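## Task

Take the cryo box standing on the desk and place it inside the freezer, standing upright on the freezer's wire shelf, then close the freezer door far enough that its gasket keeps it shut. The other boxes must stay on the levels they are on. The freezer is not fixed down and must end up no more than about a hand's width from its starting spot. Finish with the gripper released and the robot backed away. The robot toppling over or being left leaning counts as failure.

## Robot and tools

ROBOT. TidyBot++: a mobile base 0.54 m long, 0.50 m wide, 0.38 m tall on four driven casters, carrying one seven-joint arm with a two-finger gripper. The shoulder sits 0.12 m ahead of base centre, 0.68 m up. Segments: upper arm 0.42 m, forearm 0.31 m, hand 0.31 m. Cameras: base_camera (pinhole, 644x364) and wrist_camera (fisheye, 644x476, looks along the hand). The arm begins folded, hand down, poking up to 0.08 m past the base front. A downward-pointing hand reaches at most roughly 0.94 m high, and only near the base.

FRAMES. Base frame: origin on the floor below base centre, x ahead, y to the left, z up, metres. Odometry frame: the base frame as it was when the scene began. base_odometry is counted from wheel rotation only (slip looks like travel); heading in rad, left positive, -3.142 to 3.142. base_tilt is in degrees, forward and right positive.

move. One action per call. Action keys: base, joints, target, speeds; plus cameras and blocking, which are not part of the action.
- base: an object of relative offsets from where the base currently is, measured along its own axes at command start. translate_m (m, forward +, -2 to 2), strafe_m (m, left +, -2 to 2), rotate_rad (rad, counter-clockwise from above +, -6.3 to 6.3). Combined translate and strafe drive one straight line.
- joints: absolute targets keyed by name, radians. joint_1_rad any angle, whole arm about vertical, positive is clockwise from above (opposite to heading). joint_2_rad -2.249 to 2.249, shoulder, 0 is upper arm vertical, + leans forward. joint_3_rad any angle, upper-arm roll. joint_4_rad -2.579 to 2.579, elbow, 0 straight, negative bends forward when joint_3 is 3.14. joint_5_rad any angle, forearm roll. joint_6_rad -2.099 to 2.099, wrist, negative bends hand forward (joint_3 3.14, joint_5 0). joint_7_rad any angle, hand roll; with hand down, + is counter-clockwise from above, 1.57 puts the fingers opening left/right. gripper_pos 0 (open, about 85 mm gap) to 1 (closed); gap is about 85 x (1 - gripper_pos) mm. Unbounded joints go the short way round, so send steps under half a turn. Done tolerances: 0.039 rad for joints 1-4, 0.095 for 5-7, 0.03 for gripper.
- target: one list of seven numbers, an absolute hand pose in the base frame: x, y, z in metres, then quaternion qw, qx, qy, qz, same convention as the hand_pose line. The point is midway between the finger pads; hand z points along the fingers, fingers close along hand y. With target, joints may hold only gripper_pos.
- speeds: lowered top speeds for this action: translate_m and strafe_m 0.05 to 0.5 m/s (name only one when driving both), rotate_rad 0.1 to 1.57 rad/s.
- cameras: list of base_camera, wrist_camera or all; [] gives no images.
- blocking: true (default) returns when everything has stopped; false returns in about half a second while motion continues, and wait(0) then reports it under earlier move.
Unknown keys make a call invalid; out-of-range numbers get it refused, and a refusal or an unrequested stop cancels the rest of that reply's move/wait/finished_scene calls.

wait: seconds from 0 to 10, optional cameras; commands nothing, returns state and images. stop: brakes all your running motions; optional cameras. zoom_image: camera (base_camera or wrist_camera) and region [x0, y0, x1, y1] in pixels of that camera's newest image, top-left origin, at most 504 by 504. finished_scene: scene is the current scene's number; irreversible, and following calls go to the next scene.

RESULTS. move is done or the worst status. base_status, joint_status, hand_status: moving, done, off_target (resting away from target, maybe still pressing), contact_stop, time_out, stopped, not_followed, torque_fault, limit_stop_at_motor_heat. hand_pose is the measured hand pose; hand_target is where joint targets would place it. joint_positions, motor_effort (% of max, peak in brackets), on_its_own (uncommanded behaviour), pictures (image order). Warnings: joint command not followed / pose unreachable (checker withheld targets, with cause:), ARM HIT, MOTOR HOT, OVER-TEMPERATURE FAULT. hand_status done means within 10 mm and 2 degrees; typical misses are a few cm. Correct by adding (wanted minus measured) position to your previous target. To keep a hand still, resend hand_target, not hand_pose. Loads make the arm sag; never command a loaded joint to its read angle. A gripper reading off_target at 1 means it is holding something; fingertips stick about 20 mm past the hand point.

CAUTIONS. Targets low, forward and close to the base can miss badly or drive the arm into the base; nothing prevents arm-base contact. The arm ignores obstacles and keeps pushing. Don't drive or turn while the arm is caught on something high; don't swing a stretched arm sideways or reach far from folded over nearby furniture: the robot can tip. Back away to right a lean. Avoid dropping or releasing moving items, slamming the door, hard impacts, heavy pushes on the loose freezer, squeezing an object that is still resting, and long stretched or loaded holds (heat faults). Loose objects may occasionally get nudged.

Each tool is called as name(argument=value, ...), one argument or row to a line, values as JSON.

## Session

move(
)

Scene clock: 0.00 s.
base_odometry: x=+0.000 y=+0.000 heading=+0.000
base_tilt: forward=+0.1 right=+0.7
base_status: not commanded
joint_positions: joint_1_rad=+0.033 joint_2_rad=-0.397 joint_3_rad=+3.097 joint_4_rad=-2.527 joint_5_rad=-0.018 joint_6_rad=-0.909 joint_7_rad=+1.535 gripper_pos=+0.000
joint_status: not commanded
motor_effort: joint_1_rad=+0 joint_2_rad=-1 joint_3_rad=+0 joint_4_rad=+16 joint_5_rad=+1 joint_6_rad=+0 joint_7_rad=-1
hand_pose: x=+0.2542 y=+0.0052 z=+0.5932 quat_wxyz=(+0.000, +0.999, -0.019, +0.051) (m; base frame)
hand_target: x=+0.2553 y=+0.0053 z=+0.5939 quat_wxyz=(+0.000, +0.998, -0.019, +0.053) (m; base frame)
hand_status: not commanded
pictures: base_camera, wrist_camera

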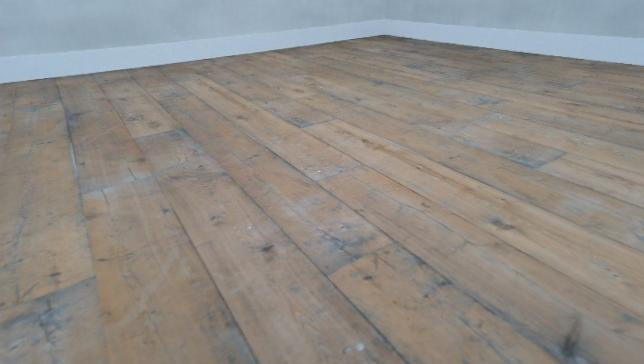

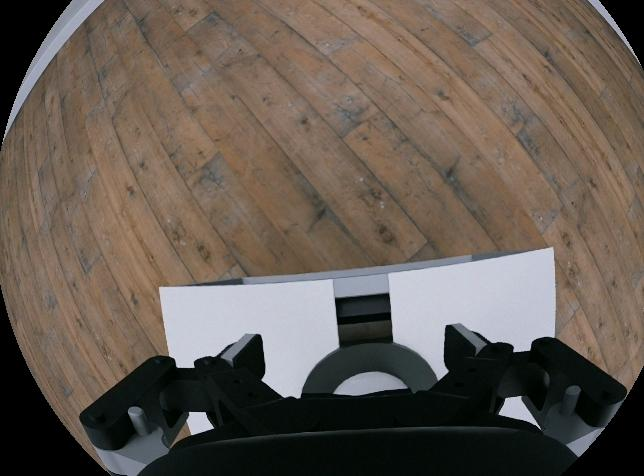

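move(
  joints={"joint_6_rad":0.35},
  base={"rotate_rad":1.57},
)

move(
  base={"rotate_rad":1.57},
)

move(
  base={"rotate_rad":1.57},
)

Scene clock: 8.17 s.
move: done
base_odometry: x=+0.000 y=+0.000 heading=+1.569
base_tilt: forward=+0.2 right=+0.7
base_status: done
joint_positions: joint_1_rad=+0.033 joint_2_rad=-0.397 joint_3_rad=+3.097 joint_4_rad=-2.527 joint_5_rad=-0.018 joint_6_rad=+0.304 joint_7_rad=+1.535 gripper_pos=+0.000
joint_status: all done
motor_effort: joint_1_rad=+0(1) joint_2_rad=-5(6) joint_3_rad=+1(2) joint_4_rad=+20(20) joint_5_rad=+0(1) joint_6_rad=+8(9) joint_7_rad=-1(1)
hand_pose: x=+0.5235 y=+0.0053 z=+0.8243 quat_wxyz=(-0.010, +0.791, -0.014, +0.611) (m; base frame)
hand_target: x=+0.5273 y=+0.0054 z=+0.8395 quat_wxyz=(-0.010, +0.776, -0.014, +0.630) (m; base frame)
hand_status: not commanded
pictures: base_camera, wrist_camera

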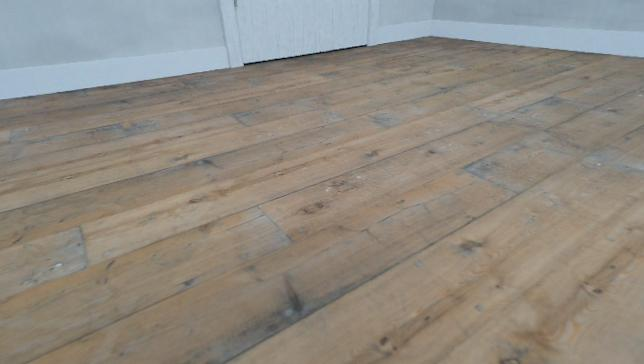

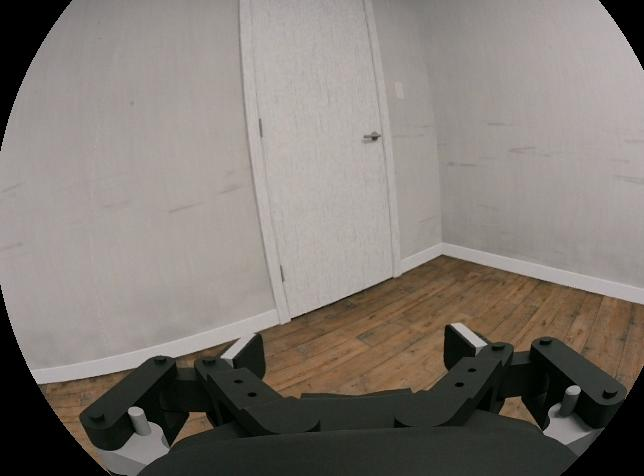

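Scene clock: 10.50 s.
move: done
base_odometry: x=+0.000 y=+0.000 heading=+3.137
base_tilt: forward=+0.1 right=+0.7
base_status: done
joint_positions: joint_1_rad=+0.033 joint_2_rad=-0.397 joint_3_rad=+3.097 joint_4_rad=-2.527 joint_5_rad=-0.018 joint_6_rad=+0.304 joint_7_rad=+1.535 gripper_pos=+0.000
joint_status: not commanded
motor_effort: joint_1_rad=+0(1) joint_2_rad=-5(6) joint_3_rad=+1(2) joint_4_rad=+20(21) joint_5_rad=+1(1) joint_6_rad=+8(9) joint_7_rad=-1(1)
hand_pose: x=+0.5235 y=+0.0053 z=+0.8243 quat_wxyz=(-0.010, +0.791, -0.014, +0.611) (m; base frame)
hand_target: x=+0.5273 y=+0.0054 z=+0.8395 quat_wxyz=(-0.010, +0.776, -0.014, +0.630) (m; base frame)
hand_status: not commanded
pictures: base_camera, wrist_camera

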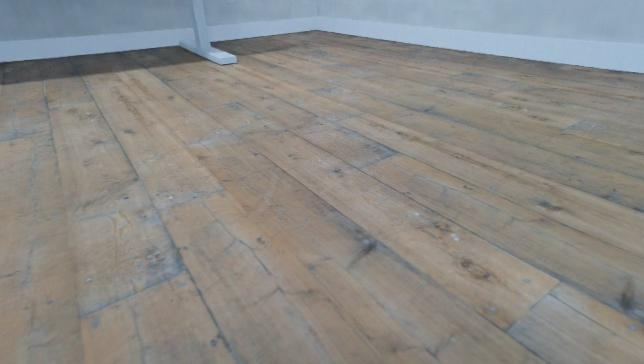

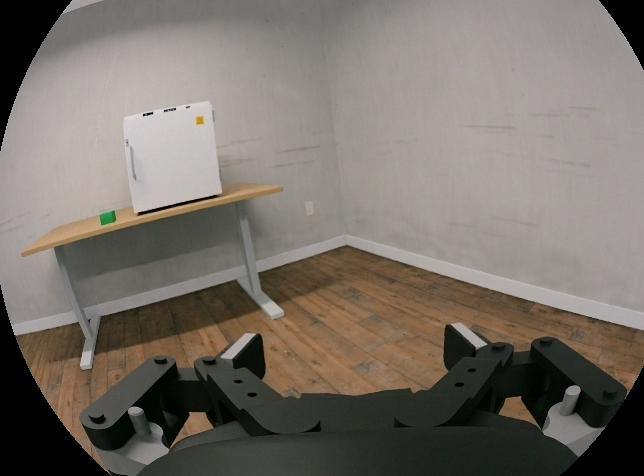

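Scene clock: 12.83 s.
move: done
base_odometry: x=+0.000 y=+0.000 heading=-1.578
base_tilt: forward=+0.1 right=+0.7
base_status: done
joint_positions: joint_1_rad=+0.033 joint_2_rad=-0.397 joint_3_rad=+3.097 joint_4_rad=-2.527 joint_5_rad=-0.018 joint_6_rad=+0.304 joint_7_rad=+1.535 gripper_pos=+0.000
joint_status: not commanded
motor_effort: joint_1_rad=+0(1) joint_2_rad=-5(6) joint_3_rad=+1(2) joint_4_rad=+20(21) joint_5_rad=+1(1) joint_6_rad=+8(9) joint_7_rad=-1(1)
hand_pose: x=+0.5235 y=+0.0053 z=+0.8243 quat_wxyz=(-0.010, +0.791, -0.014, +0.611) (m; base frame)
hand_target: x=+0.5273 y=+0.0054 z=+0.8395 quat_wxyz=(-0.010, +0.776, -0.014, +0.630) (m; base frame)
hand_status: not commanded
pictures: base_camera, wrist_camera

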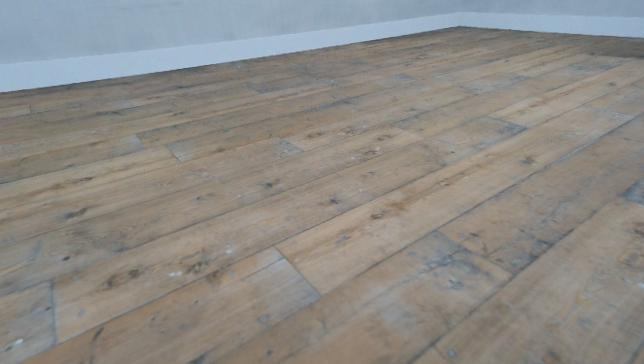

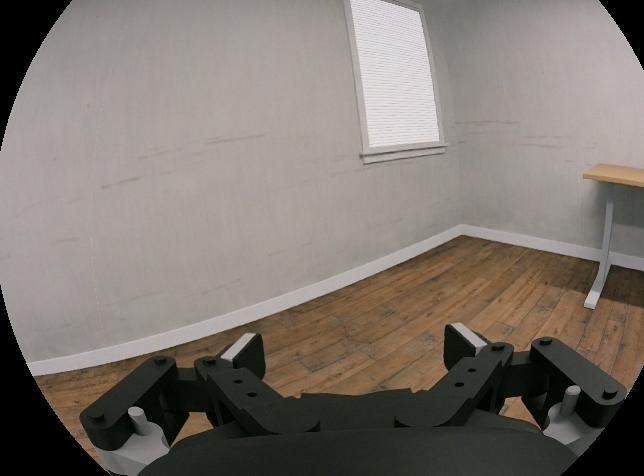

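move(
  base={"rotate_rad":-1.08},
)

zoom_image(
  camera="wrist_camera",
  region=[140, 60, 500, 320],
)

Scene clock: 18.23 s.
move: done
base_odometry: x=+0.000 y=+0.000 heading=-2.656
base_tilt: forward=+0.1 right=+0.7
base_status: done
joint_positions: joint_1_rad=+0.033 joint_2_rad=-0.397 joint_3_rad=+3.097 joint_4_rad=-2.527 joint_5_rad=-0.018 joint_6_rad=+0.304 joint_7_rad=+1.535 gripper_pos=+0.000
joint_status: not commanded
motor_effort: joint_1_rad=+0(1) joint_2_rad=-5(6) joint_3_rad=+1(2) joint_4_rad=+20(21) joint_5_rad=+0(1) joint_6_rad=+8(9) joint_7_rad=+0(1)
hand_pose: x=+0.5235 y=+0.0053 z=+0.8244 quat_wxyz=(-0.010, +0.791, -0.014, +0.611) (m; base frame)
hand_target: x=+0.5273 y=+0.0054 z=+0.8395 quat_wxyz=(-0.010, +0.776, -0.014, +0.630) (m; base frame)
hand_status: not commanded
pictures: base_camera, wrist_camera

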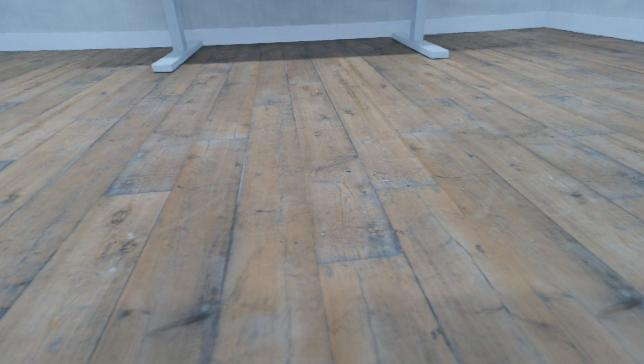

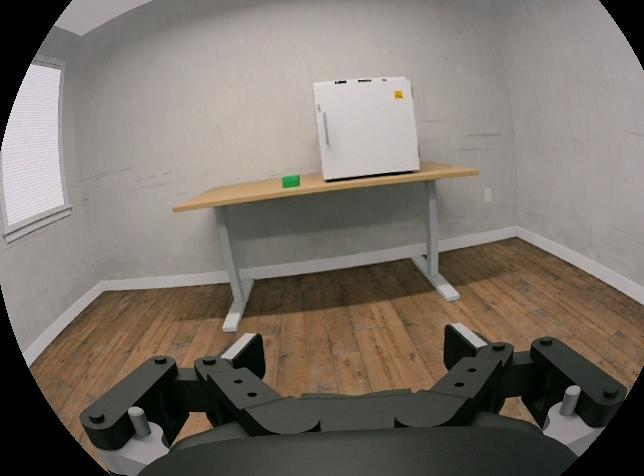

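Scaled by 1.400.

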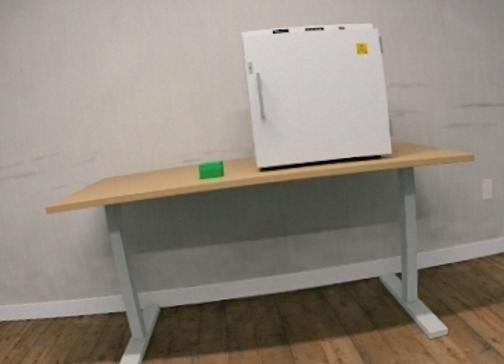

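move(
  base={"translate_m":1.0},
  target=[0.45,0.0,0.95,0,0.707,0,0.707],
)

zoom_image(
  camera="wrist_camera",
  region=[200, 20, 520, 300],
)

Scene clock: 29.13 s.
move: off_target
base_odometry: x=-0.885 y=-0.467 heading=-2.658
base_tilt: forward=+0.2 right=+0.7
base_status: done
joint_positions: joint_1_rad=+0.020 joint_2_rad=-0.759 joint_3_rad=+3.122 joint_4_rad=-2.483 joint_5_rad=-0.018 joint_6_rad=+0.162 joint_7_rad=+1.536 gripper_pos=+0.000
joint_status: not commanded
motor_effort: joint_1_rad=+0(0) joint_2_rad=+4(7) joint_3_rad=+1(1) joint_4_rad=+22(23) joint_5_rad=+1(1) joint_6_rad=+9(10) joint_7_rad=-1(1)
hand_pose: x=+0.4514 y=+0.0021 z=+0.9415 quat_wxyz=(-0.011, +0.704, -0.017, +0.710) (m; base frame)
hand_target: x=+0.4500 y=+0.0000 z=+0.9500 quat_wxyz=(+0.000, +0.707, +0.000, +0.707) (m; base frame)
hand_status: off_target (0.009 m and 2.3 deg from the pose sent, 0.146 m and 14.7 deg at the start)
pictures: base_camera, wrist_camera

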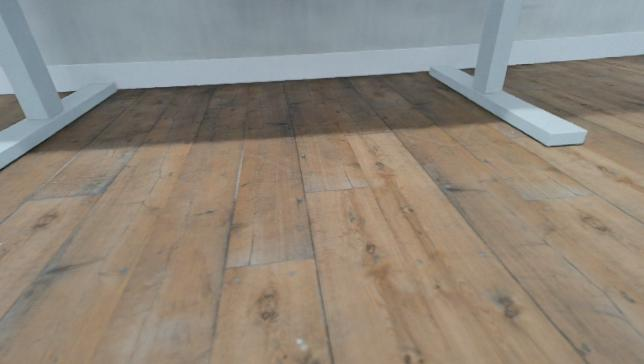

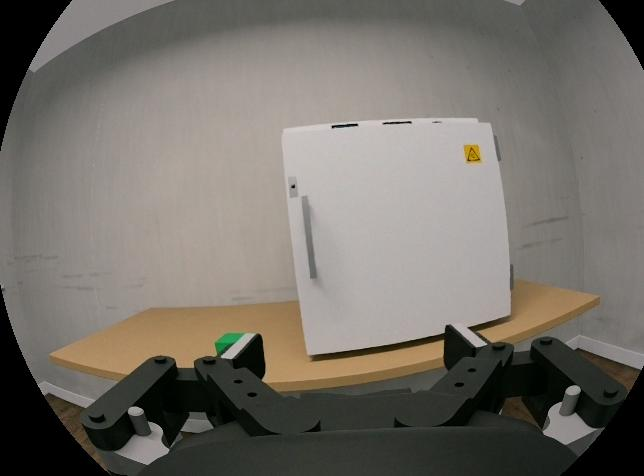

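Scaled by 1.575.

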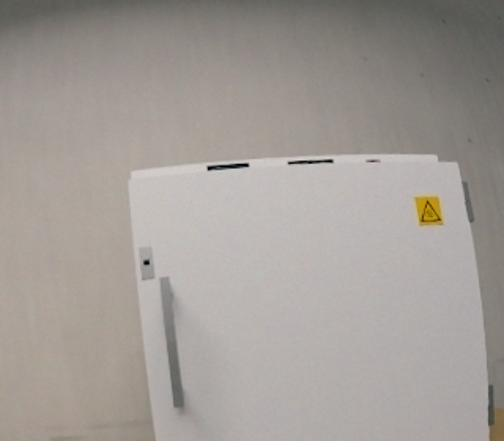

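move(
  base={"rotate_rad":0.055},
  target=[0.55,0.0,0.96,0.017,0.707,0.017,0.707],
)

Scene clock: 76.47 s.
move: off_target
base_odometry: x=-0.885 y=-0.467 heading=-2.603
base_tilt: forward=+0.2 right=+0.7
base_status: done
joint_positions: joint_1_rad=+0.017 joint_2_rad=-0.447 joint_3_rad=+3.125 joint_4_rad=-2.377 joint_5_rad=-0.018 joint_6_rad=+0.286 joint_7_rad=+1.561 gripper_pos=+0.000
joint_status: not commanded
motor_effort: joint_1_rad=+0(1) joint_2_rad=-5(6) joint_3_rad=+0(2) joint_4_rad=+21(23) joint_5_rad=+0(1) joint_6_rad=+9(9) joint_7_rad=-1(1)
hand_pose: x=+0.5418 y=+0.0006 z=+0.9275 quat_wxyz=(-0.004, +0.733, -0.010, +0.680) (m; base frame)
hand_target: x=+0.5500 y=+0.0000 z=+0.9600 quat_wxyz=(+0.017, +0.707, +0.017, +0.707) (m; base frame)
hand_status: off_target (0.033 m and 5.8 deg from the pose sent, 0.100 m and 5.0 deg at the start)
pictures: base_camera, wrist_camera

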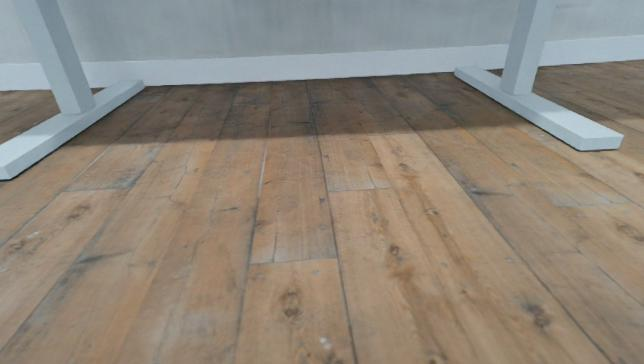

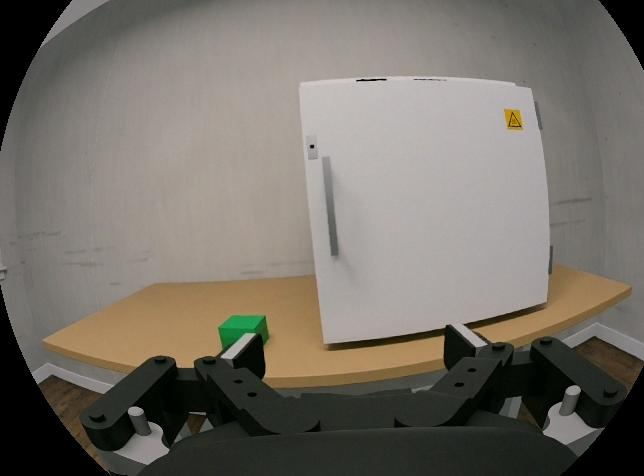

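move(
  base={"rotate_rad":0.016},
  target=[0.60,0.0,1.0,0.01,0.684,0.01,0.729],
)

Scene clock: 92.33 s.
move: off_target
base_odometry: x=-0.885 y=-0.467 heading=-2.587
base_tilt: forward=+0.1 right=+0.7
base_status: done
joint_positions: joint_1_rad=+0.017 joint_2_rad=-0.318 joint_3_rad=+3.127 joint_4_rad=-2.240 joint_5_rad=-0.018 joint_6_rad=+0.350 joint_7_rad=+1.561 gripper_pos=+0.000
joint_status: not commanded
motor_effort: joint_1_rad=+0(1) joint_2_rad=-10(11) joint_3_rad=+0(2) joint_4_rad=+22(23) joint_5_rad=+0(1) joint_6_rad=+9(9) joint_7_rad=-1(1)
hand_pose: x=+0.5936 y=-0.0006 z=+0.9729 quat_wxyz=(-0.005, +0.707, -0.011, +0.707) (m; base frame)
hand_target: x=+0.6000 y=+0.0000 z=+1.0000 quat_wxyz=(+0.010, +0.684, +0.010, +0.729) (m; base frame)
hand_status: off_target (0.028 m and 4.7 deg from the pose sent, 0.093 m and 8.4 deg at the start)
pictures: base_camera, wrist_camera

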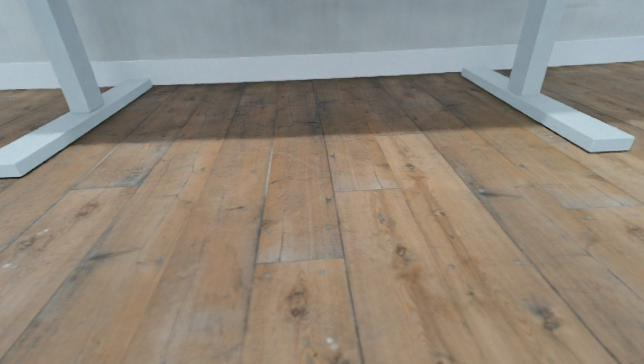

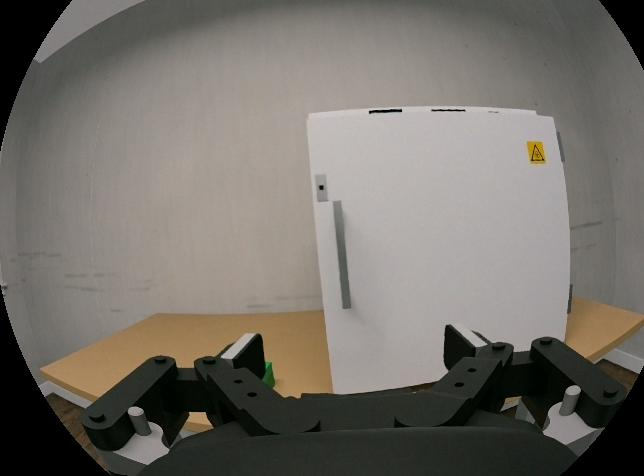

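move(
  base={"translate_m":0.26},
  speeds={"translate_m":0.2},
)

Scene clock: 99.50 s.
move: done
base_odometry: x=-1.106 y=-0.604 heading=-2.585
base_tilt: forward=+0.2 right=+0.7
base_status: done
joint_positions: joint_1_rad=+0.017 joint_2_rad=-0.310 joint_3_rad=+3.127 joint_4_rad=-2.240 joint_5_rad=-0.018 joint_6_rad=+0.351 joint_7_rad=+1.561 gripper_pos=+0.000
joint_status: not commanded
motor_effort: joint_1_rad=+0(1) joint_2_rad=-10(13) joint_3_rad=+0(1) joint_4_rad=+22(23) joint_5_rad=+0(1) joint_6_rad=+9(9) joint_7_rad=-1(1)
hand_pose: x=+0.5961 y=-0.0007 z=+0.9696 quat_wxyz=(-0.004, +0.710, -0.011, +0.704) (m; base frame)
hand_target: x=+0.6000 y=+0.0000 z=+1.0000 quat_wxyz=(+0.010, +0.684, +0.010, +0.729) (m; base frame)
hand_status: not commanded
pictures: base_camera, wrist_camera

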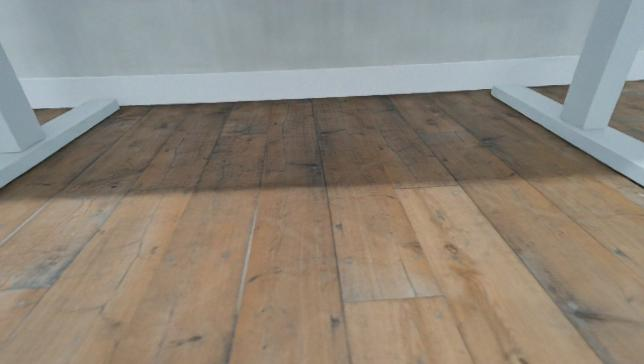

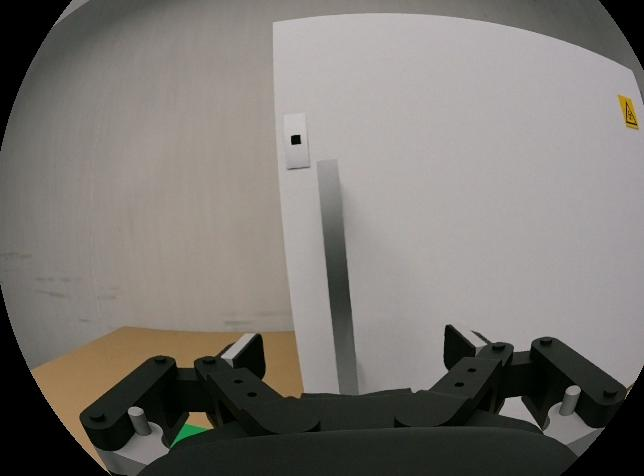

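move(
  base={"translate_m":0.055},
  speeds={"translate_m":0.1},
)

Scene clock: 104.03 s.
move: done
base_odometry: x=-1.153 y=-0.633 heading=-2.583
base_tilt: forward=+0.1 right=+0.7
base_status: done
joint_positions: joint_1_rad=+0.016 joint_2_rad=-0.307 joint_3_rad=+3.128 joint_4_rad=-2.239 joint_5_rad=-0.018 joint_6_rad=+0.352 joint_7_rad=+1.561 gripper_pos=+0.000
joint_status: not commanded
motor_effort: joint_1_rad=+0(1) joint_2_rad=-10(13) joint_3_rad=+0(1) joint_4_rad=+22(23) joint_5_rad=+0(1) joint_6_rad=+9(9) joint_7_rad=-1(1)
hand_pose: x=+0.5970 y=-0.0010 z=+0.9685 quat_wxyz=(-0.004, +0.711, -0.011, +0.704) (m; base frame)
hand_target: x=+0.6000 y=+0.0000 z=+1.0000 quat_wxyz=(+0.010, +0.684, +0.010, +0.729) (m; base frame)
hand_status: not commanded
pictures: base_camera, wrist_camera

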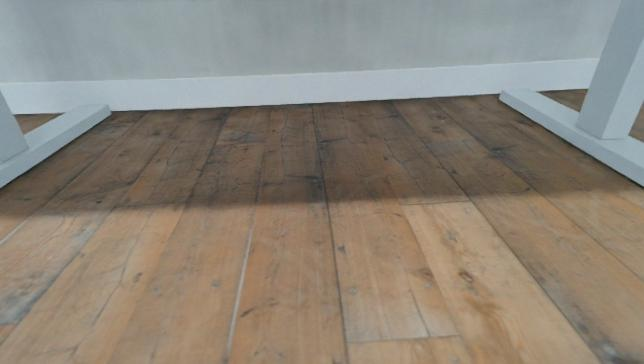

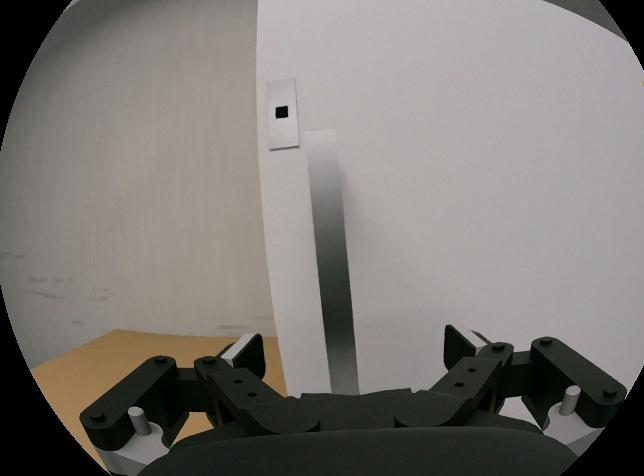

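move(
  base={"translate_m":0.028,"strafe_m":0.008},
  speeds={"translate_m":0.1},
)

move(
  joints={"gripper_pos":1},
)

Scene clock: 108.23 s.
move: done
base_odometry: x=-1.173 y=-0.655 heading=-2.584
base_tilt: forward=+0.1 right=+0.7
base_status: done
joint_positions: joint_1_rad=+0.016 joint_2_rad=-0.312 joint_3_rad=+3.130 joint_4_rad=-2.236 joint_5_rad=-0.018 joint_6_rad=+0.353 joint_7_rad=+1.561 gripper_pos=+0.000
joint_status: not commanded
motor_effort: joint_1_rad=+0(3) joint_2_rad=-9(12) joint_3_rad=+0(2) joint_4_rad=+25(31) joint_5_rad=+1(2) joint_6_rad=+10(13) joint_7_rad=-1(1)
hand_pose: x=+0.5960 y=-0.0017 z=+0.9732 quat_wxyz=(-0.004, +0.707, -0.012, +0.707) (m; base frame)
hand_target: x=+0.6000 y=+0.0000 z=+1.0000 quat_wxyz=(+0.010, +0.684, +0.010, +0.729) (m; base frame)
hand_status: not commanded
pictures: base_camera, wrist_camera

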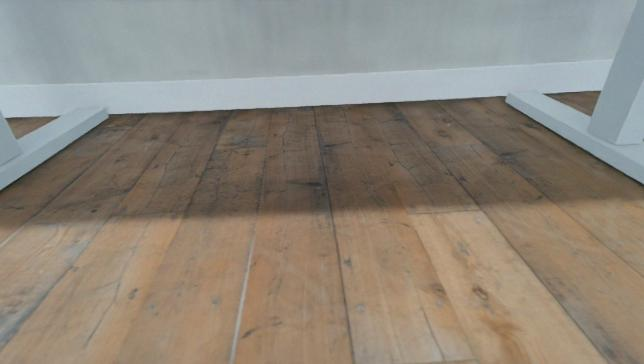

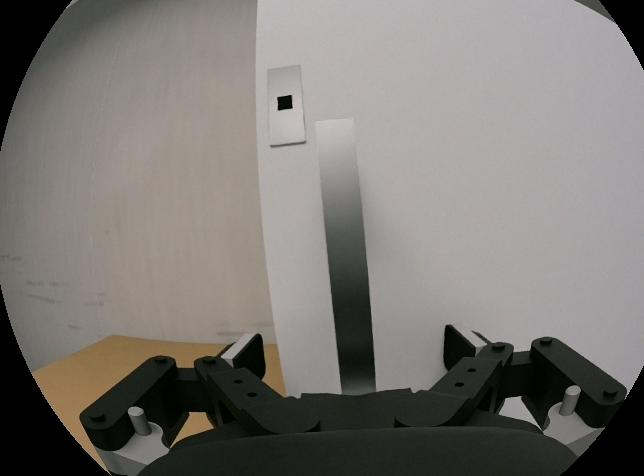

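Scene clock: 109.33 s.
move: off_target
base_odometry: x=-1.173 y=-0.655 heading=-2.583
base_tilt: forward=+0.1 right=+0.7
base_status: not commanded
joint_positions: joint_1_rad=-0.002 joint_2_rad=-0.346 joint_3_rad=+3.145 joint_4_rad=-2.252 joint_5_rad=-0.014 joint_6_rad=+0.355 joint_7_rad=+1.572 gripper_pos=+0.883
joint_status: gripper_pos off_target (ended at +0.883, target +1.000)
motor_effort: joint_1_rad=+0(7) joint_2_rad=+0(8) joint_3_rad=+2(9) joint_4_rad=+28(33) joint_5_rad=-1(4) joint_6_rad=+11(13) joint_7_rad=-3(4)
hand_pose: x=+0.5844 y=-0.0011 z=+0.9806 quat_wxyz=(-0.002, +0.700, -0.007, +0.714) (m; base frame)
hand_target: x=+0.6000 y=+0.0000 z=+1.0000 quat_wxyz=(+0.010, +0.684, +0.010, +0.729) (m; base frame)
hand_status: not commanded
pictures: base_camera, wrist_camera

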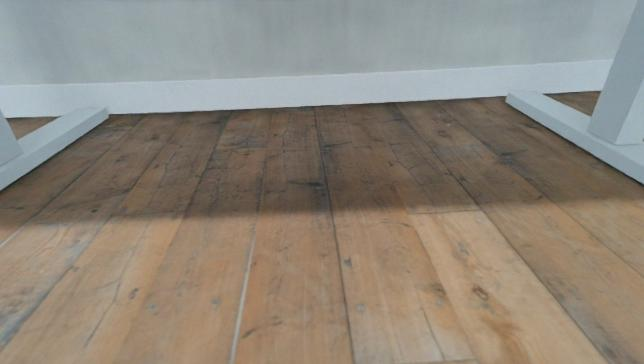

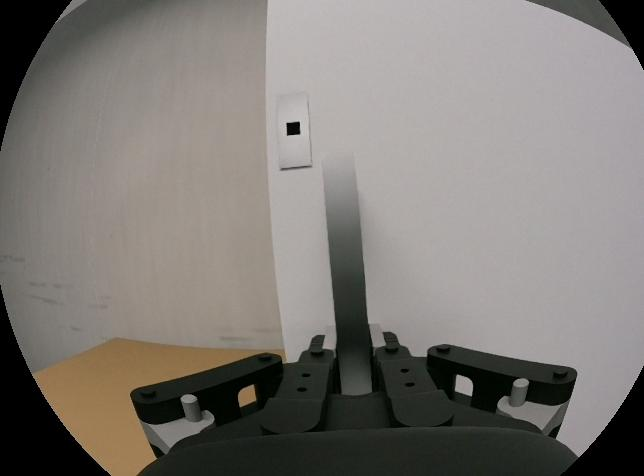

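move(
  base={"translate_m":-0.04,"strafe_m":-0.067,"rotate_rad":0.1},
  speeds={"translate_m":0.1,"rotate_rad":0.13},
)

Scene clock: 115.80 s.
move: done
base_odometry: x=-1.174 y=-0.577 heading=-2.482
base_tilt: forward=+0.1 right=+0.7
base_status: done
joint_positions: joint_1_rad=-0.004 joint_2_rad=-0.303 joint_3_rad=+3.146 joint_4_rad=-2.223 joint_5_rad=-0.014 joint_6_rad=+0.365 joint_7_rad=+1.572 gripper_pos=+0.884
joint_status: not commanded
motor_effort: joint_1_rad=+1(5) joint_2_rad=-11(15) joint_3_rad=+2(7) joint_4_rad=+24(28) joint_5_rad=-2(4) joint_6_rad=+11(11) joint_7_rad=-3(3)
hand_pose: x=+0.6002 y=-0.0005 z=+0.9805 quat_wxyz=(-0.003, +0.702, -0.006, +0.713) (m; base frame)
hand_target: x=+0.6000 y=+0.0000 z=+1.0000 quat_wxyz=(+0.010, +0.684, +0.010, +0.729) (m; base frame)
hand_status: not commanded
pictures: base_camera, wrist_camera

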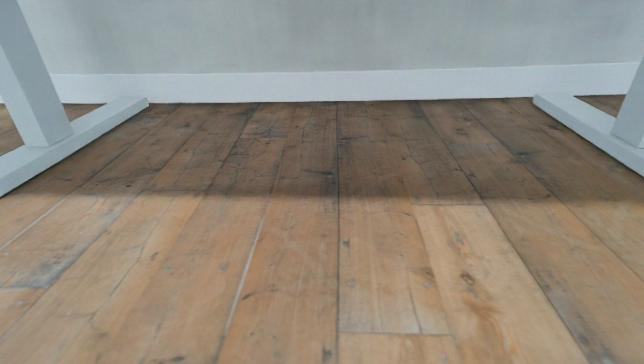

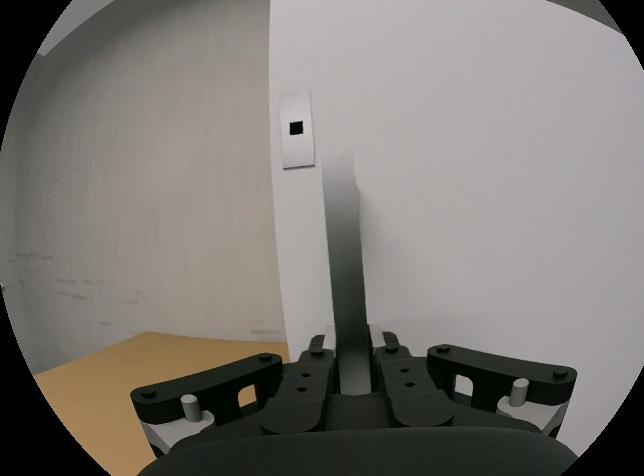

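move(
  base={"translate_m":-0.0724,"strafe_m":-0.1377,"rotate_rad":0.2},
  speeds={"translate_m":0.15,"rotate_rad":0.19},
)

Scene clock: 122.17 s.
move: done
base_odometry: x=-1.202 y=-0.423 heading=-2.281
base_tilt: forward=+0.2 right=+0.7
base_status: done
joint_positions: joint_1_rad=-0.006 joint_2_rad=-0.303 joint_3_rad=+3.143 joint_4_rad=-2.223 joint_5_rad=-0.013 joint_6_rad=+0.365 joint_7_rad=+1.572 gripper_pos=+0.884
joint_status: not commanded
motor_effort: joint_1_rad=+2(6) joint_2_rad=-11(14) joint_3_rad=+4(8) joint_4_rad=+24(27) joint_5_rad=-2(4) joint_6_rad=+10(12) joint_7_rad=-3(3)
hand_pose: x=+0.6002 y=+0.0019 z=+0.9805 quat_wxyz=(-0.004, +0.702, -0.004, +0.713) (m; base frame)
hand_target: x=+0.6000 y=+0.0000 z=+1.0000 quat_wxyz=(+0.010, +0.684, +0.010, +0.729) (m; base frame)
hand_status: not commanded
pictures: base_camera, wrist_camera

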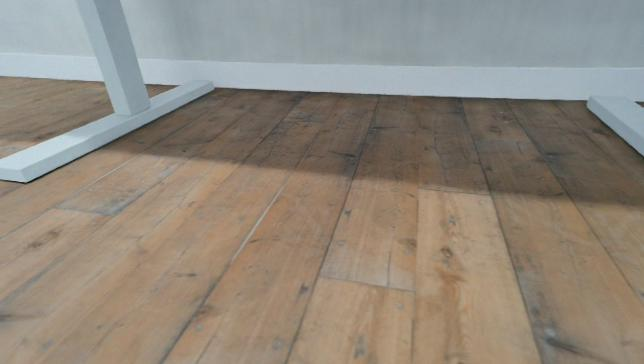

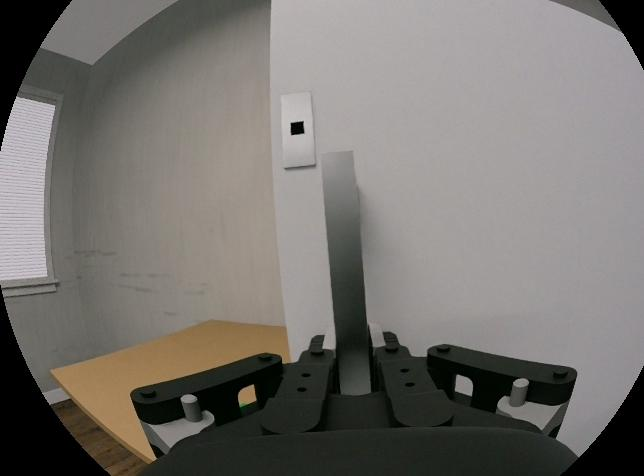

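move(
  base={"translate_m":-0.086,"strafe_m":-0.174,"rotate_rad":0.25},
  speeds={"translate_m":0.2,"rotate_rad":0.26},
)

move(
  base={"translate_m":-0.086,"strafe_m":-0.174,"rotate_rad":0.25},
  speeds={"translate_m":0.2,"rotate_rad":0.26},
)

Scene clock: 133.37 s.
move: done
base_odometry: x=-1.277 y=-0.245 heading=-2.030
base_tilt: forward=+0.2 right=+0.7
base_status: done
joint_positions: joint_1_rad=-0.009 joint_2_rad=-0.303 joint_3_rad=+3.139 joint_4_rad=-2.223 joint_5_rad=-0.013 joint_6_rad=+0.365 joint_7_rad=+1.572 gripper_pos=+0.884
joint_status: not commanded
motor_effort: joint_1_rad=+2(5) joint_2_rad=-10(13) joint_3_rad=+3(8) joint_4_rad=+24(27) joint_5_rad=-2(4) joint_6_rad=+10(11) joint_7_rad=-3(4)
hand_pose: x=+0.6001 y=+0.0058 z=+0.9805 quat_wxyz=(-0.006, +0.702, -0.001, +0.713) (m; base frame)
hand_target: x=+0.6000 y=+0.0000 z=+1.0000 quat_wxyz=(+0.010, +0.684, +0.010, +0.729) (m; base frame)
hand_status: not commanded
pictures: base_camera, wrist_camera

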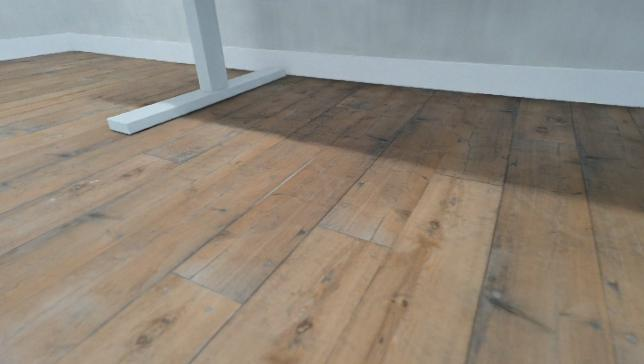

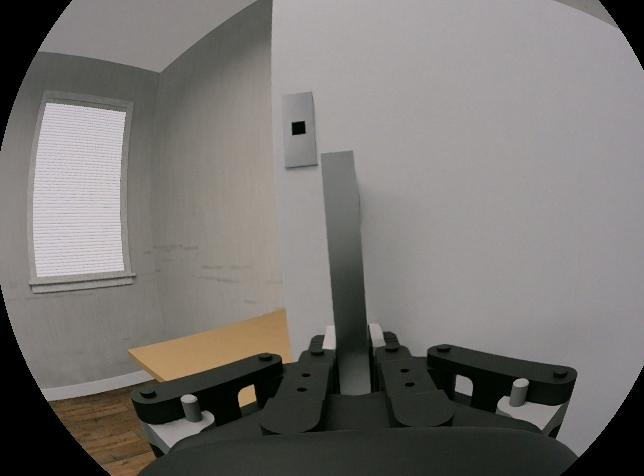

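Scene clock: 135.03 s.
move: done
base_odometry: x=-1.395 y=-0.091 heading=-1.778
base_tilt: forward=+0.2 right=+0.7
base_status: done
joint_positions: joint_1_rad=-0.013 joint_2_rad=-0.303 joint_3_rad=+3.135 joint_4_rad=-2.223 joint_5_rad=-0.012 joint_6_rad=+0.365 joint_7_rad=+1.572 gripper_pos=+0.884
joint_status: not commanded
motor_effort: joint_1_rad=+3(7) joint_2_rad=-10(13) joint_3_rad=+5(9) joint_4_rad=+24(27) joint_5_rad=-2(4) joint_6_rad=+10(12) joint_7_rad=-3(3)
hand_pose: x=+0.5999 y=+0.0101 z=+0.9805 quat_wxyz=(-0.008, +0.702, +0.003, +0.713) (m; base frame)
hand_target: x=+0.6000 y=+0.0000 z=+1.0000 quat_wxyz=(+0.010, +0.684, +0.010, +0.729) (m; base frame)
hand_status: not commanded
pictures: base_camera, wrist_camera

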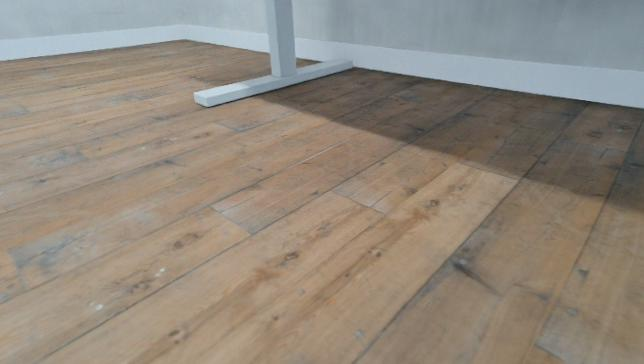

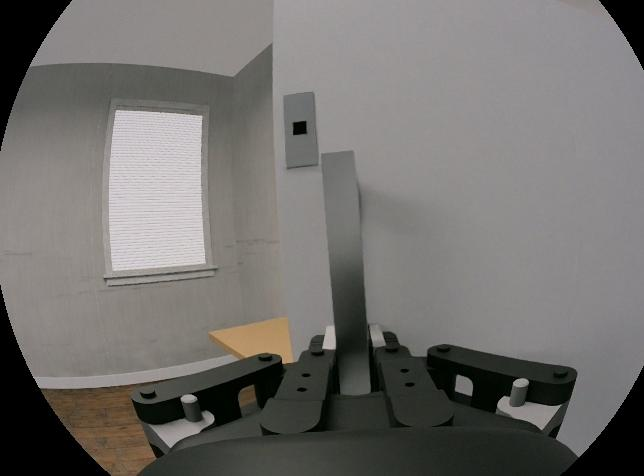

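move(
  base={"translate_m":-0.091,"strafe_m":-0.189,"rotate_rad":0.27},
  speeds={"translate_m":0.25,"rotate_rad":0.32},
  cameras=[],
)

move(
  base={"translate_m":-0.091,"strafe_m":-0.189,"rotate_rad":0.27},
  speeds={"translate_m":0.25,"rotate_rad":0.32},
  cameras=[],
)

move(
  base={"translate_m":-0.091,"strafe_m":-0.189,"rotate_rad":0.27},
  speeds={"translate_m":0.25,"rotate_rad":0.32},
)

Scene clock: 144.00 s.
move: done
base_odometry: x=-1.562 y=+0.037 heading=-1.507
base_tilt: forward=+0.1 right=+0.7
base_status: done
joint_positions: joint_1_rad=-0.017 joint_2_rad=-0.303 joint_3_rad=+3.130 joint_4_rad=-2.223 joint_5_rad=-0.012 joint_6_rad=+0.365 joint_7_rad=+1.572 gripper_pos=+0.884
joint_status: not commanded
motor_effort: joint_1_rad=+3(7) joint_2_rad=-11(12) joint_3_rad=+5(9) joint_4_rad=+24(26) joint_5_rad=-2(4) joint_6_rad=+11(11) joint_7_rad=-3(3)
hand_pose: x=+0.5998 y=+0.0146 z=+0.9804 quat_wxyz=(-0.011, +0.702, +0.006, +0.712) (m; base frame)
hand_target: x=+0.6000 y=+0.0000 z=+1.0000 quat_wxyz=(+0.010, +0.684, +0.010, +0.729) (m; base frame)
hand_status: not commanded
pictures: none
No camera images: "cameras" was empty.

Scene clock: 145.67 s.
move: done
base_odometry: x=-1.756 y=+0.116 heading=-1.235
base_tilt: forward=+0.1 right=+0.7
base_status: done
joint_positions: joint_1_rad=-0.021 joint_2_rad=-0.303 joint_3_rad=+3.125 joint_4_rad=-2.224 joint_5_rad=-0.012 joint_6_rad=+0.366 joint_7_rad=+1.572 gripper_pos=+0.884
joint_status: not commanded
motor_effort: joint_1_rad=+4(7) joint_2_rad=-10(12) joint_3_rad=+6(9) joint_4_rad=+24(26) joint_5_rad=-3(4) joint_6_rad=+10(12) joint_7_rad=-2(3)
hand_pose: x=+0.5996 y=+0.0188 z=+0.9804 quat_wxyz=(-0.013, +0.702, +0.009, +0.712) (m; base frame)
hand_target: x=+0.6000 y=+0.0000 z=+1.0000 quat_wxyz=(+0.010, +0.684, +0.010, +0.729) (m; base frame)
hand_status: not commanded
pictures: none
No camera images: "cameras" was empty.

Scene clock: 147.37 s.
move: done
base_odometry: x=-1.965 y=+0.140 heading=-0.964
base_tilt: forward=+0.1 right=+0.7
base_status: done
joint_positions: joint_1_rad=-0.024 joint_2_rad=-0.303 joint_3_rad=+3.122 joint_4_rad=-2.224 joint_5_rad=-0.012 joint_6_rad=+0.366 joint_7_rad=+1.572 gripper_pos=+0.884
joint_status: not commanded
motor_effort: joint_1_rad=+4(8) joint_2_rad=-10(12) joint_3_rad=+7(10) joint_4_rad=+23(27) joint_5_rad=-3(4) joint_6_rad=+10(12) joint_7_rad=-2(3)
hand_pose: x=+0.5994 y=+0.0222 z=+0.9804 quat_wxyz=(-0.015, +0.701, +0.012, +0.712) (m; base frame)
hand_target: x=+0.6000 y=+0.0000 z=+1.0000 quat_wxyz=(+0.010, +0.684, +0.010, +0.729) (m; base frame)
hand_status: not commanded
pictures: base_camera, wrist_camera

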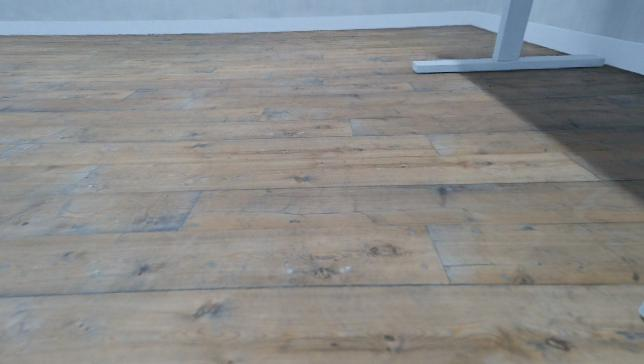

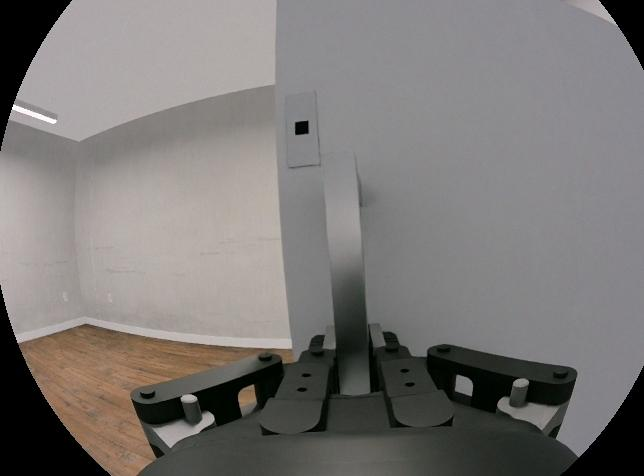

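move(
  joints={"gripper_pos":0},
  cameras=[],
)

move(
  base={"translate_m":-0.12},
  cameras=["wrist_camera"],
)

move(
  base={"strafe_m":0.65},
  target=[0.42,0.0,0.98,0,0.707,0,0.707],
  cameras=[],
)

move(
  base={"rotate_rad":-1.62},
)

Scene clock: 162.00 s.
move: done
base_odometry: x=-1.965 y=+0.140 heading=-0.964
base_tilt: forward=+0.1 right=+0.8
base_status: not commanded
joint_positions: joint_1_rad=-0.014 joint_2_rad=-0.303 joint_3_rad=+3.139 joint_4_rad=-2.224 joint_5_rad=-0.012 joint_6_rad=+0.366 joint_7_rad=+1.572 gripper_pos=+0.000
joint_status: all done
motor_effort: joint_1_rad=+0(4) joint_2_rad=-10(11) joint_3_rad=+0(7) joint_4_rad=+22(24) joint_5_rad=+1(3) joint_6_rad=+8(10) joint_7_rad=-1(3)
hand_pose: x=+0.6000 y=+0.0081 z=+0.9805 quat_wxyz=(-0.007, +0.702, +0.001, +0.713) (m; base frame)
hand_target: x=+0.6000 y=+0.0000 z=+1.0000 quat_wxyz=(+0.010, +0.684, +0.010, +0.729) (m; base frame)
hand_status: not commanded
pictures: none
No camera images: "cameras" was empty.

Scene clock: 163.27 s.
move: done
base_odometry: x=-2.033 y=+0.238 heading=-0.964
base_tilt: forward=+0.2 right=+0.7
base_status: done
joint_positions: joint_1_rad=-0.014 joint_2_rad=-0.311 joint_3_rad=+3.139 joint_4_rad=-2.224 joint_5_rad=-0.012 joint_6_rad=+0.366 joint_7_rad=+1.572 gripper_pos=+0.000
joint_status: not commanded
motor_effort: joint_1_rad=+0(1) joint_2_rad=-10(13) joint_3_rad=+1(1) joint_4_rad=+22(23) joint_5_rad=+0(1) joint_6_rad=+9(9) joint_7_rad=-1(1)
hand_pose: x=+0.5977 y=+0.0081 z=+0.9842 quat_wxyz=(-0.007, +0.699, +0.001, +0.715) (m; base frame)
hand_target: x=+0.6000 y=+0.0000 z=+1.0000 quat_wxyz=(+0.010, +0.684, +0.010, +0.729) (m; base frame)
hand_status: not commanded
pictures: wrist_camera

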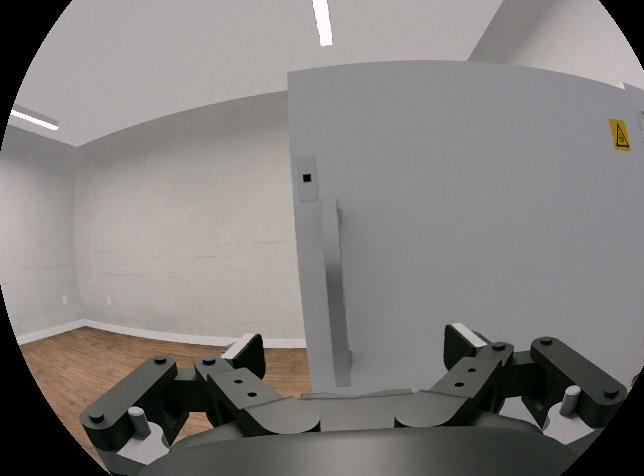

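Scene clock: 165.70 s.
move: off_target
base_odometry: x=-1.500 y=+0.609 heading=-0.963
base_tilt: forward=+0.2 right=+0.7
base_status: done
joint_positions: joint_1_rad=-0.014 joint_2_rad=-0.863 joint_3_rad=+3.140 joint_4_rad=-2.337 joint_5_rad=-0.012 joint_6_rad=-0.036 joint_7_rad=+1.572 gripper_pos=+0.000
joint_status: not commanded
motor_effort: joint_1_rad=+0(2) joint_2_rad=+6(12) joint_3_rad=+0(3) joint_4_rad=+23(24) joint_5_rad=+0(1) joint_6_rad=+9(10) joint_7_rad=-1(1)
hand_pose: x=+0.4229 y=+0.0064 z=+1.0046 quat_wxyz=(-0.009, +0.685, +0.002, +0.728) (m; base frame)
hand_target: x=+0.4200 y=+0.0000 z=+0.9800 quat_wxyz=(+0.000, +0.707, +0.000, +0.707) (m; base frame)
hand_status: off_target (0.026 m and 3.6 deg from the pose sent, 0.178 m and 1.6 deg at the start)
pictures: none
No camera images: "cameras" was empty.

Scene clock: 168.03 s.
move: done
base_odometry: x=-1.500 y=+0.609 heading=-2.582
base_tilt: forward=+0.1 right=+0.7
base_status: done
joint_positions: joint_1_rad=-0.014 joint_2_rad=-0.863 joint_3_rad=+3.140 joint_4_rad=-2.337 joint_5_rad=-0.012 joint_6_rad=-0.037 joint_7_rad=+1.572 gripper_pos=+0.000
joint_status: not commanded
motor_effort: joint_1_rad=+0(1) joint_2_rad=+6(9) joint_3_rad=+1(2) joint_4_rad=+23(23) joint_5_rad=+0(1) joint_6_rad=+8(9) joint_7_rad=-1(1)
hand_pose: x=+0.4228 y=+0.0064 z=+1.0042 quat_wxyz=(-0.009, +0.686, +0.002, +0.728) (m; base frame)
hand_target: x=+0.4200 y=+0.0000 z=+0.9800 quat_wxyz=(+0.000, +0.707, +0.000, +0.707) (m; base frame)
hand_status: not commanded
pictures: base_camera, wrist_camera

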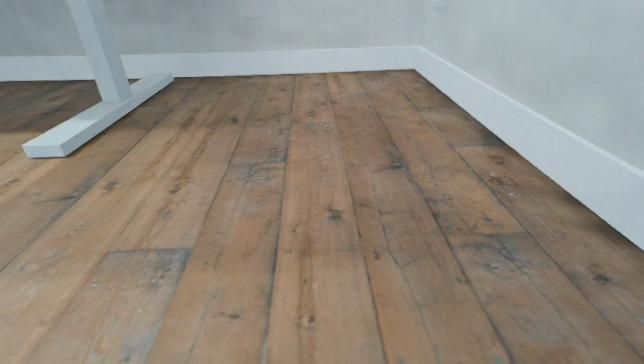

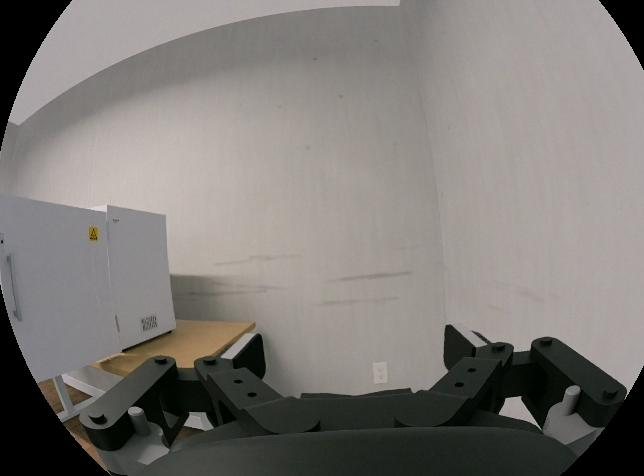

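move(
  base={"translate_m":-0.1},
  cameras=[],
)

move(
  base={"strafe_m":1.07},
)

Scene clock: 173.23 s.
move: done
base_odometry: x=-1.415 y=+0.662 heading=-2.583
base_tilt: forward=+0.1 right=+0.7
base_status: done
joint_positions: joint_1_rad=-0.014 joint_2_rad=-0.875 joint_3_rad=+3.140 joint_4_rad=-2.338 joint_5_rad=-0.012 joint_6_rad=-0.039 joint_7_rad=+1.572 gripper_pos=+0.000
joint_status: not commanded
motor_effort: joint_1_rad=+0(1) joint_2_rad=+6(9) joint_3_rad=+0(2) joint_4_rad=+23(24) joint_5_rad=+0(1) joint_6_rad=+8(9) joint_7_rad=-1(1)
hand_pose: x=+0.4191 y=+0.0063 z=+1.0067 quat_wxyz=(-0.009, +0.682, +0.002, +0.731) (m; base frame)
hand_target: x=+0.4200 y=+0.0000 z=+0.9800 quat_wxyz=(+0.000, +0.707, +0.000, +0.707) (m; base frame)
hand_status: not commanded
pictures: none
No camera images: "cameras" was empty.

Scene clock: 176.43 s.
move: done
base_odometry: x=-0.848 y=-0.245 heading=-2.583
base_tilt: forward=+0.1 right=+0.7
base_status: done
joint_positions: joint_1_rad=-0.014 joint_2_rad=-0.875 joint_3_rad=+3.140 joint_4_rad=-2.338 joint_5_rad=-0.012 joint_6_rad=-0.039 joint_7_rad=+1.572 gripper_pos=+0.000
joint_status: not commanded
motor_effort: joint_1_rad=+0(1) joint_2_rad=+6(8) joint_3_rad=+0(2) joint_4_rad=+23(24) joint_5_rad=+0(1) joint_6_rad=+9(10) joint_7_rad=-1(1)
hand_pose: x=+0.4191 y=+0.0063 z=+1.0065 quat_wxyz=(-0.009, +0.683, +0.002, +0.731) (m; base frame)
hand_target: x=+0.4200 y=+0.0000 z=+0.9800 quat_wxyz=(+0.000, +0.707, +0.000, +0.707) (m; base frame)
hand_status: not commanded
pictures: base_camera, wrist_camera

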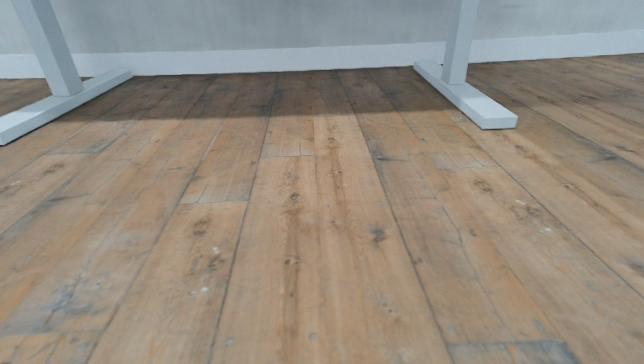

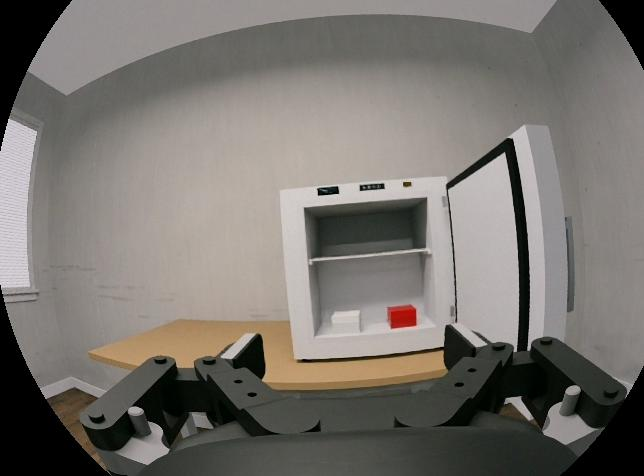

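zoom_image(
  camera="wrist_camera",
  region=[250, 160, 500, 370],
)

Scaled by 2.016.

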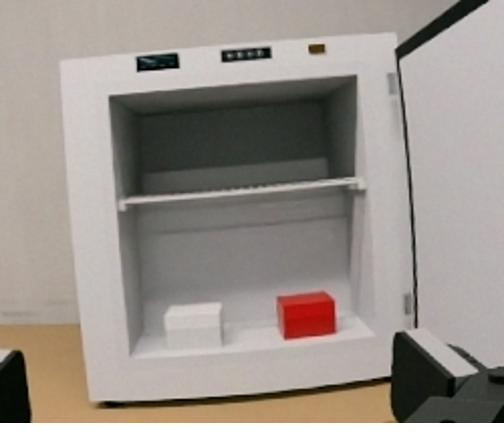

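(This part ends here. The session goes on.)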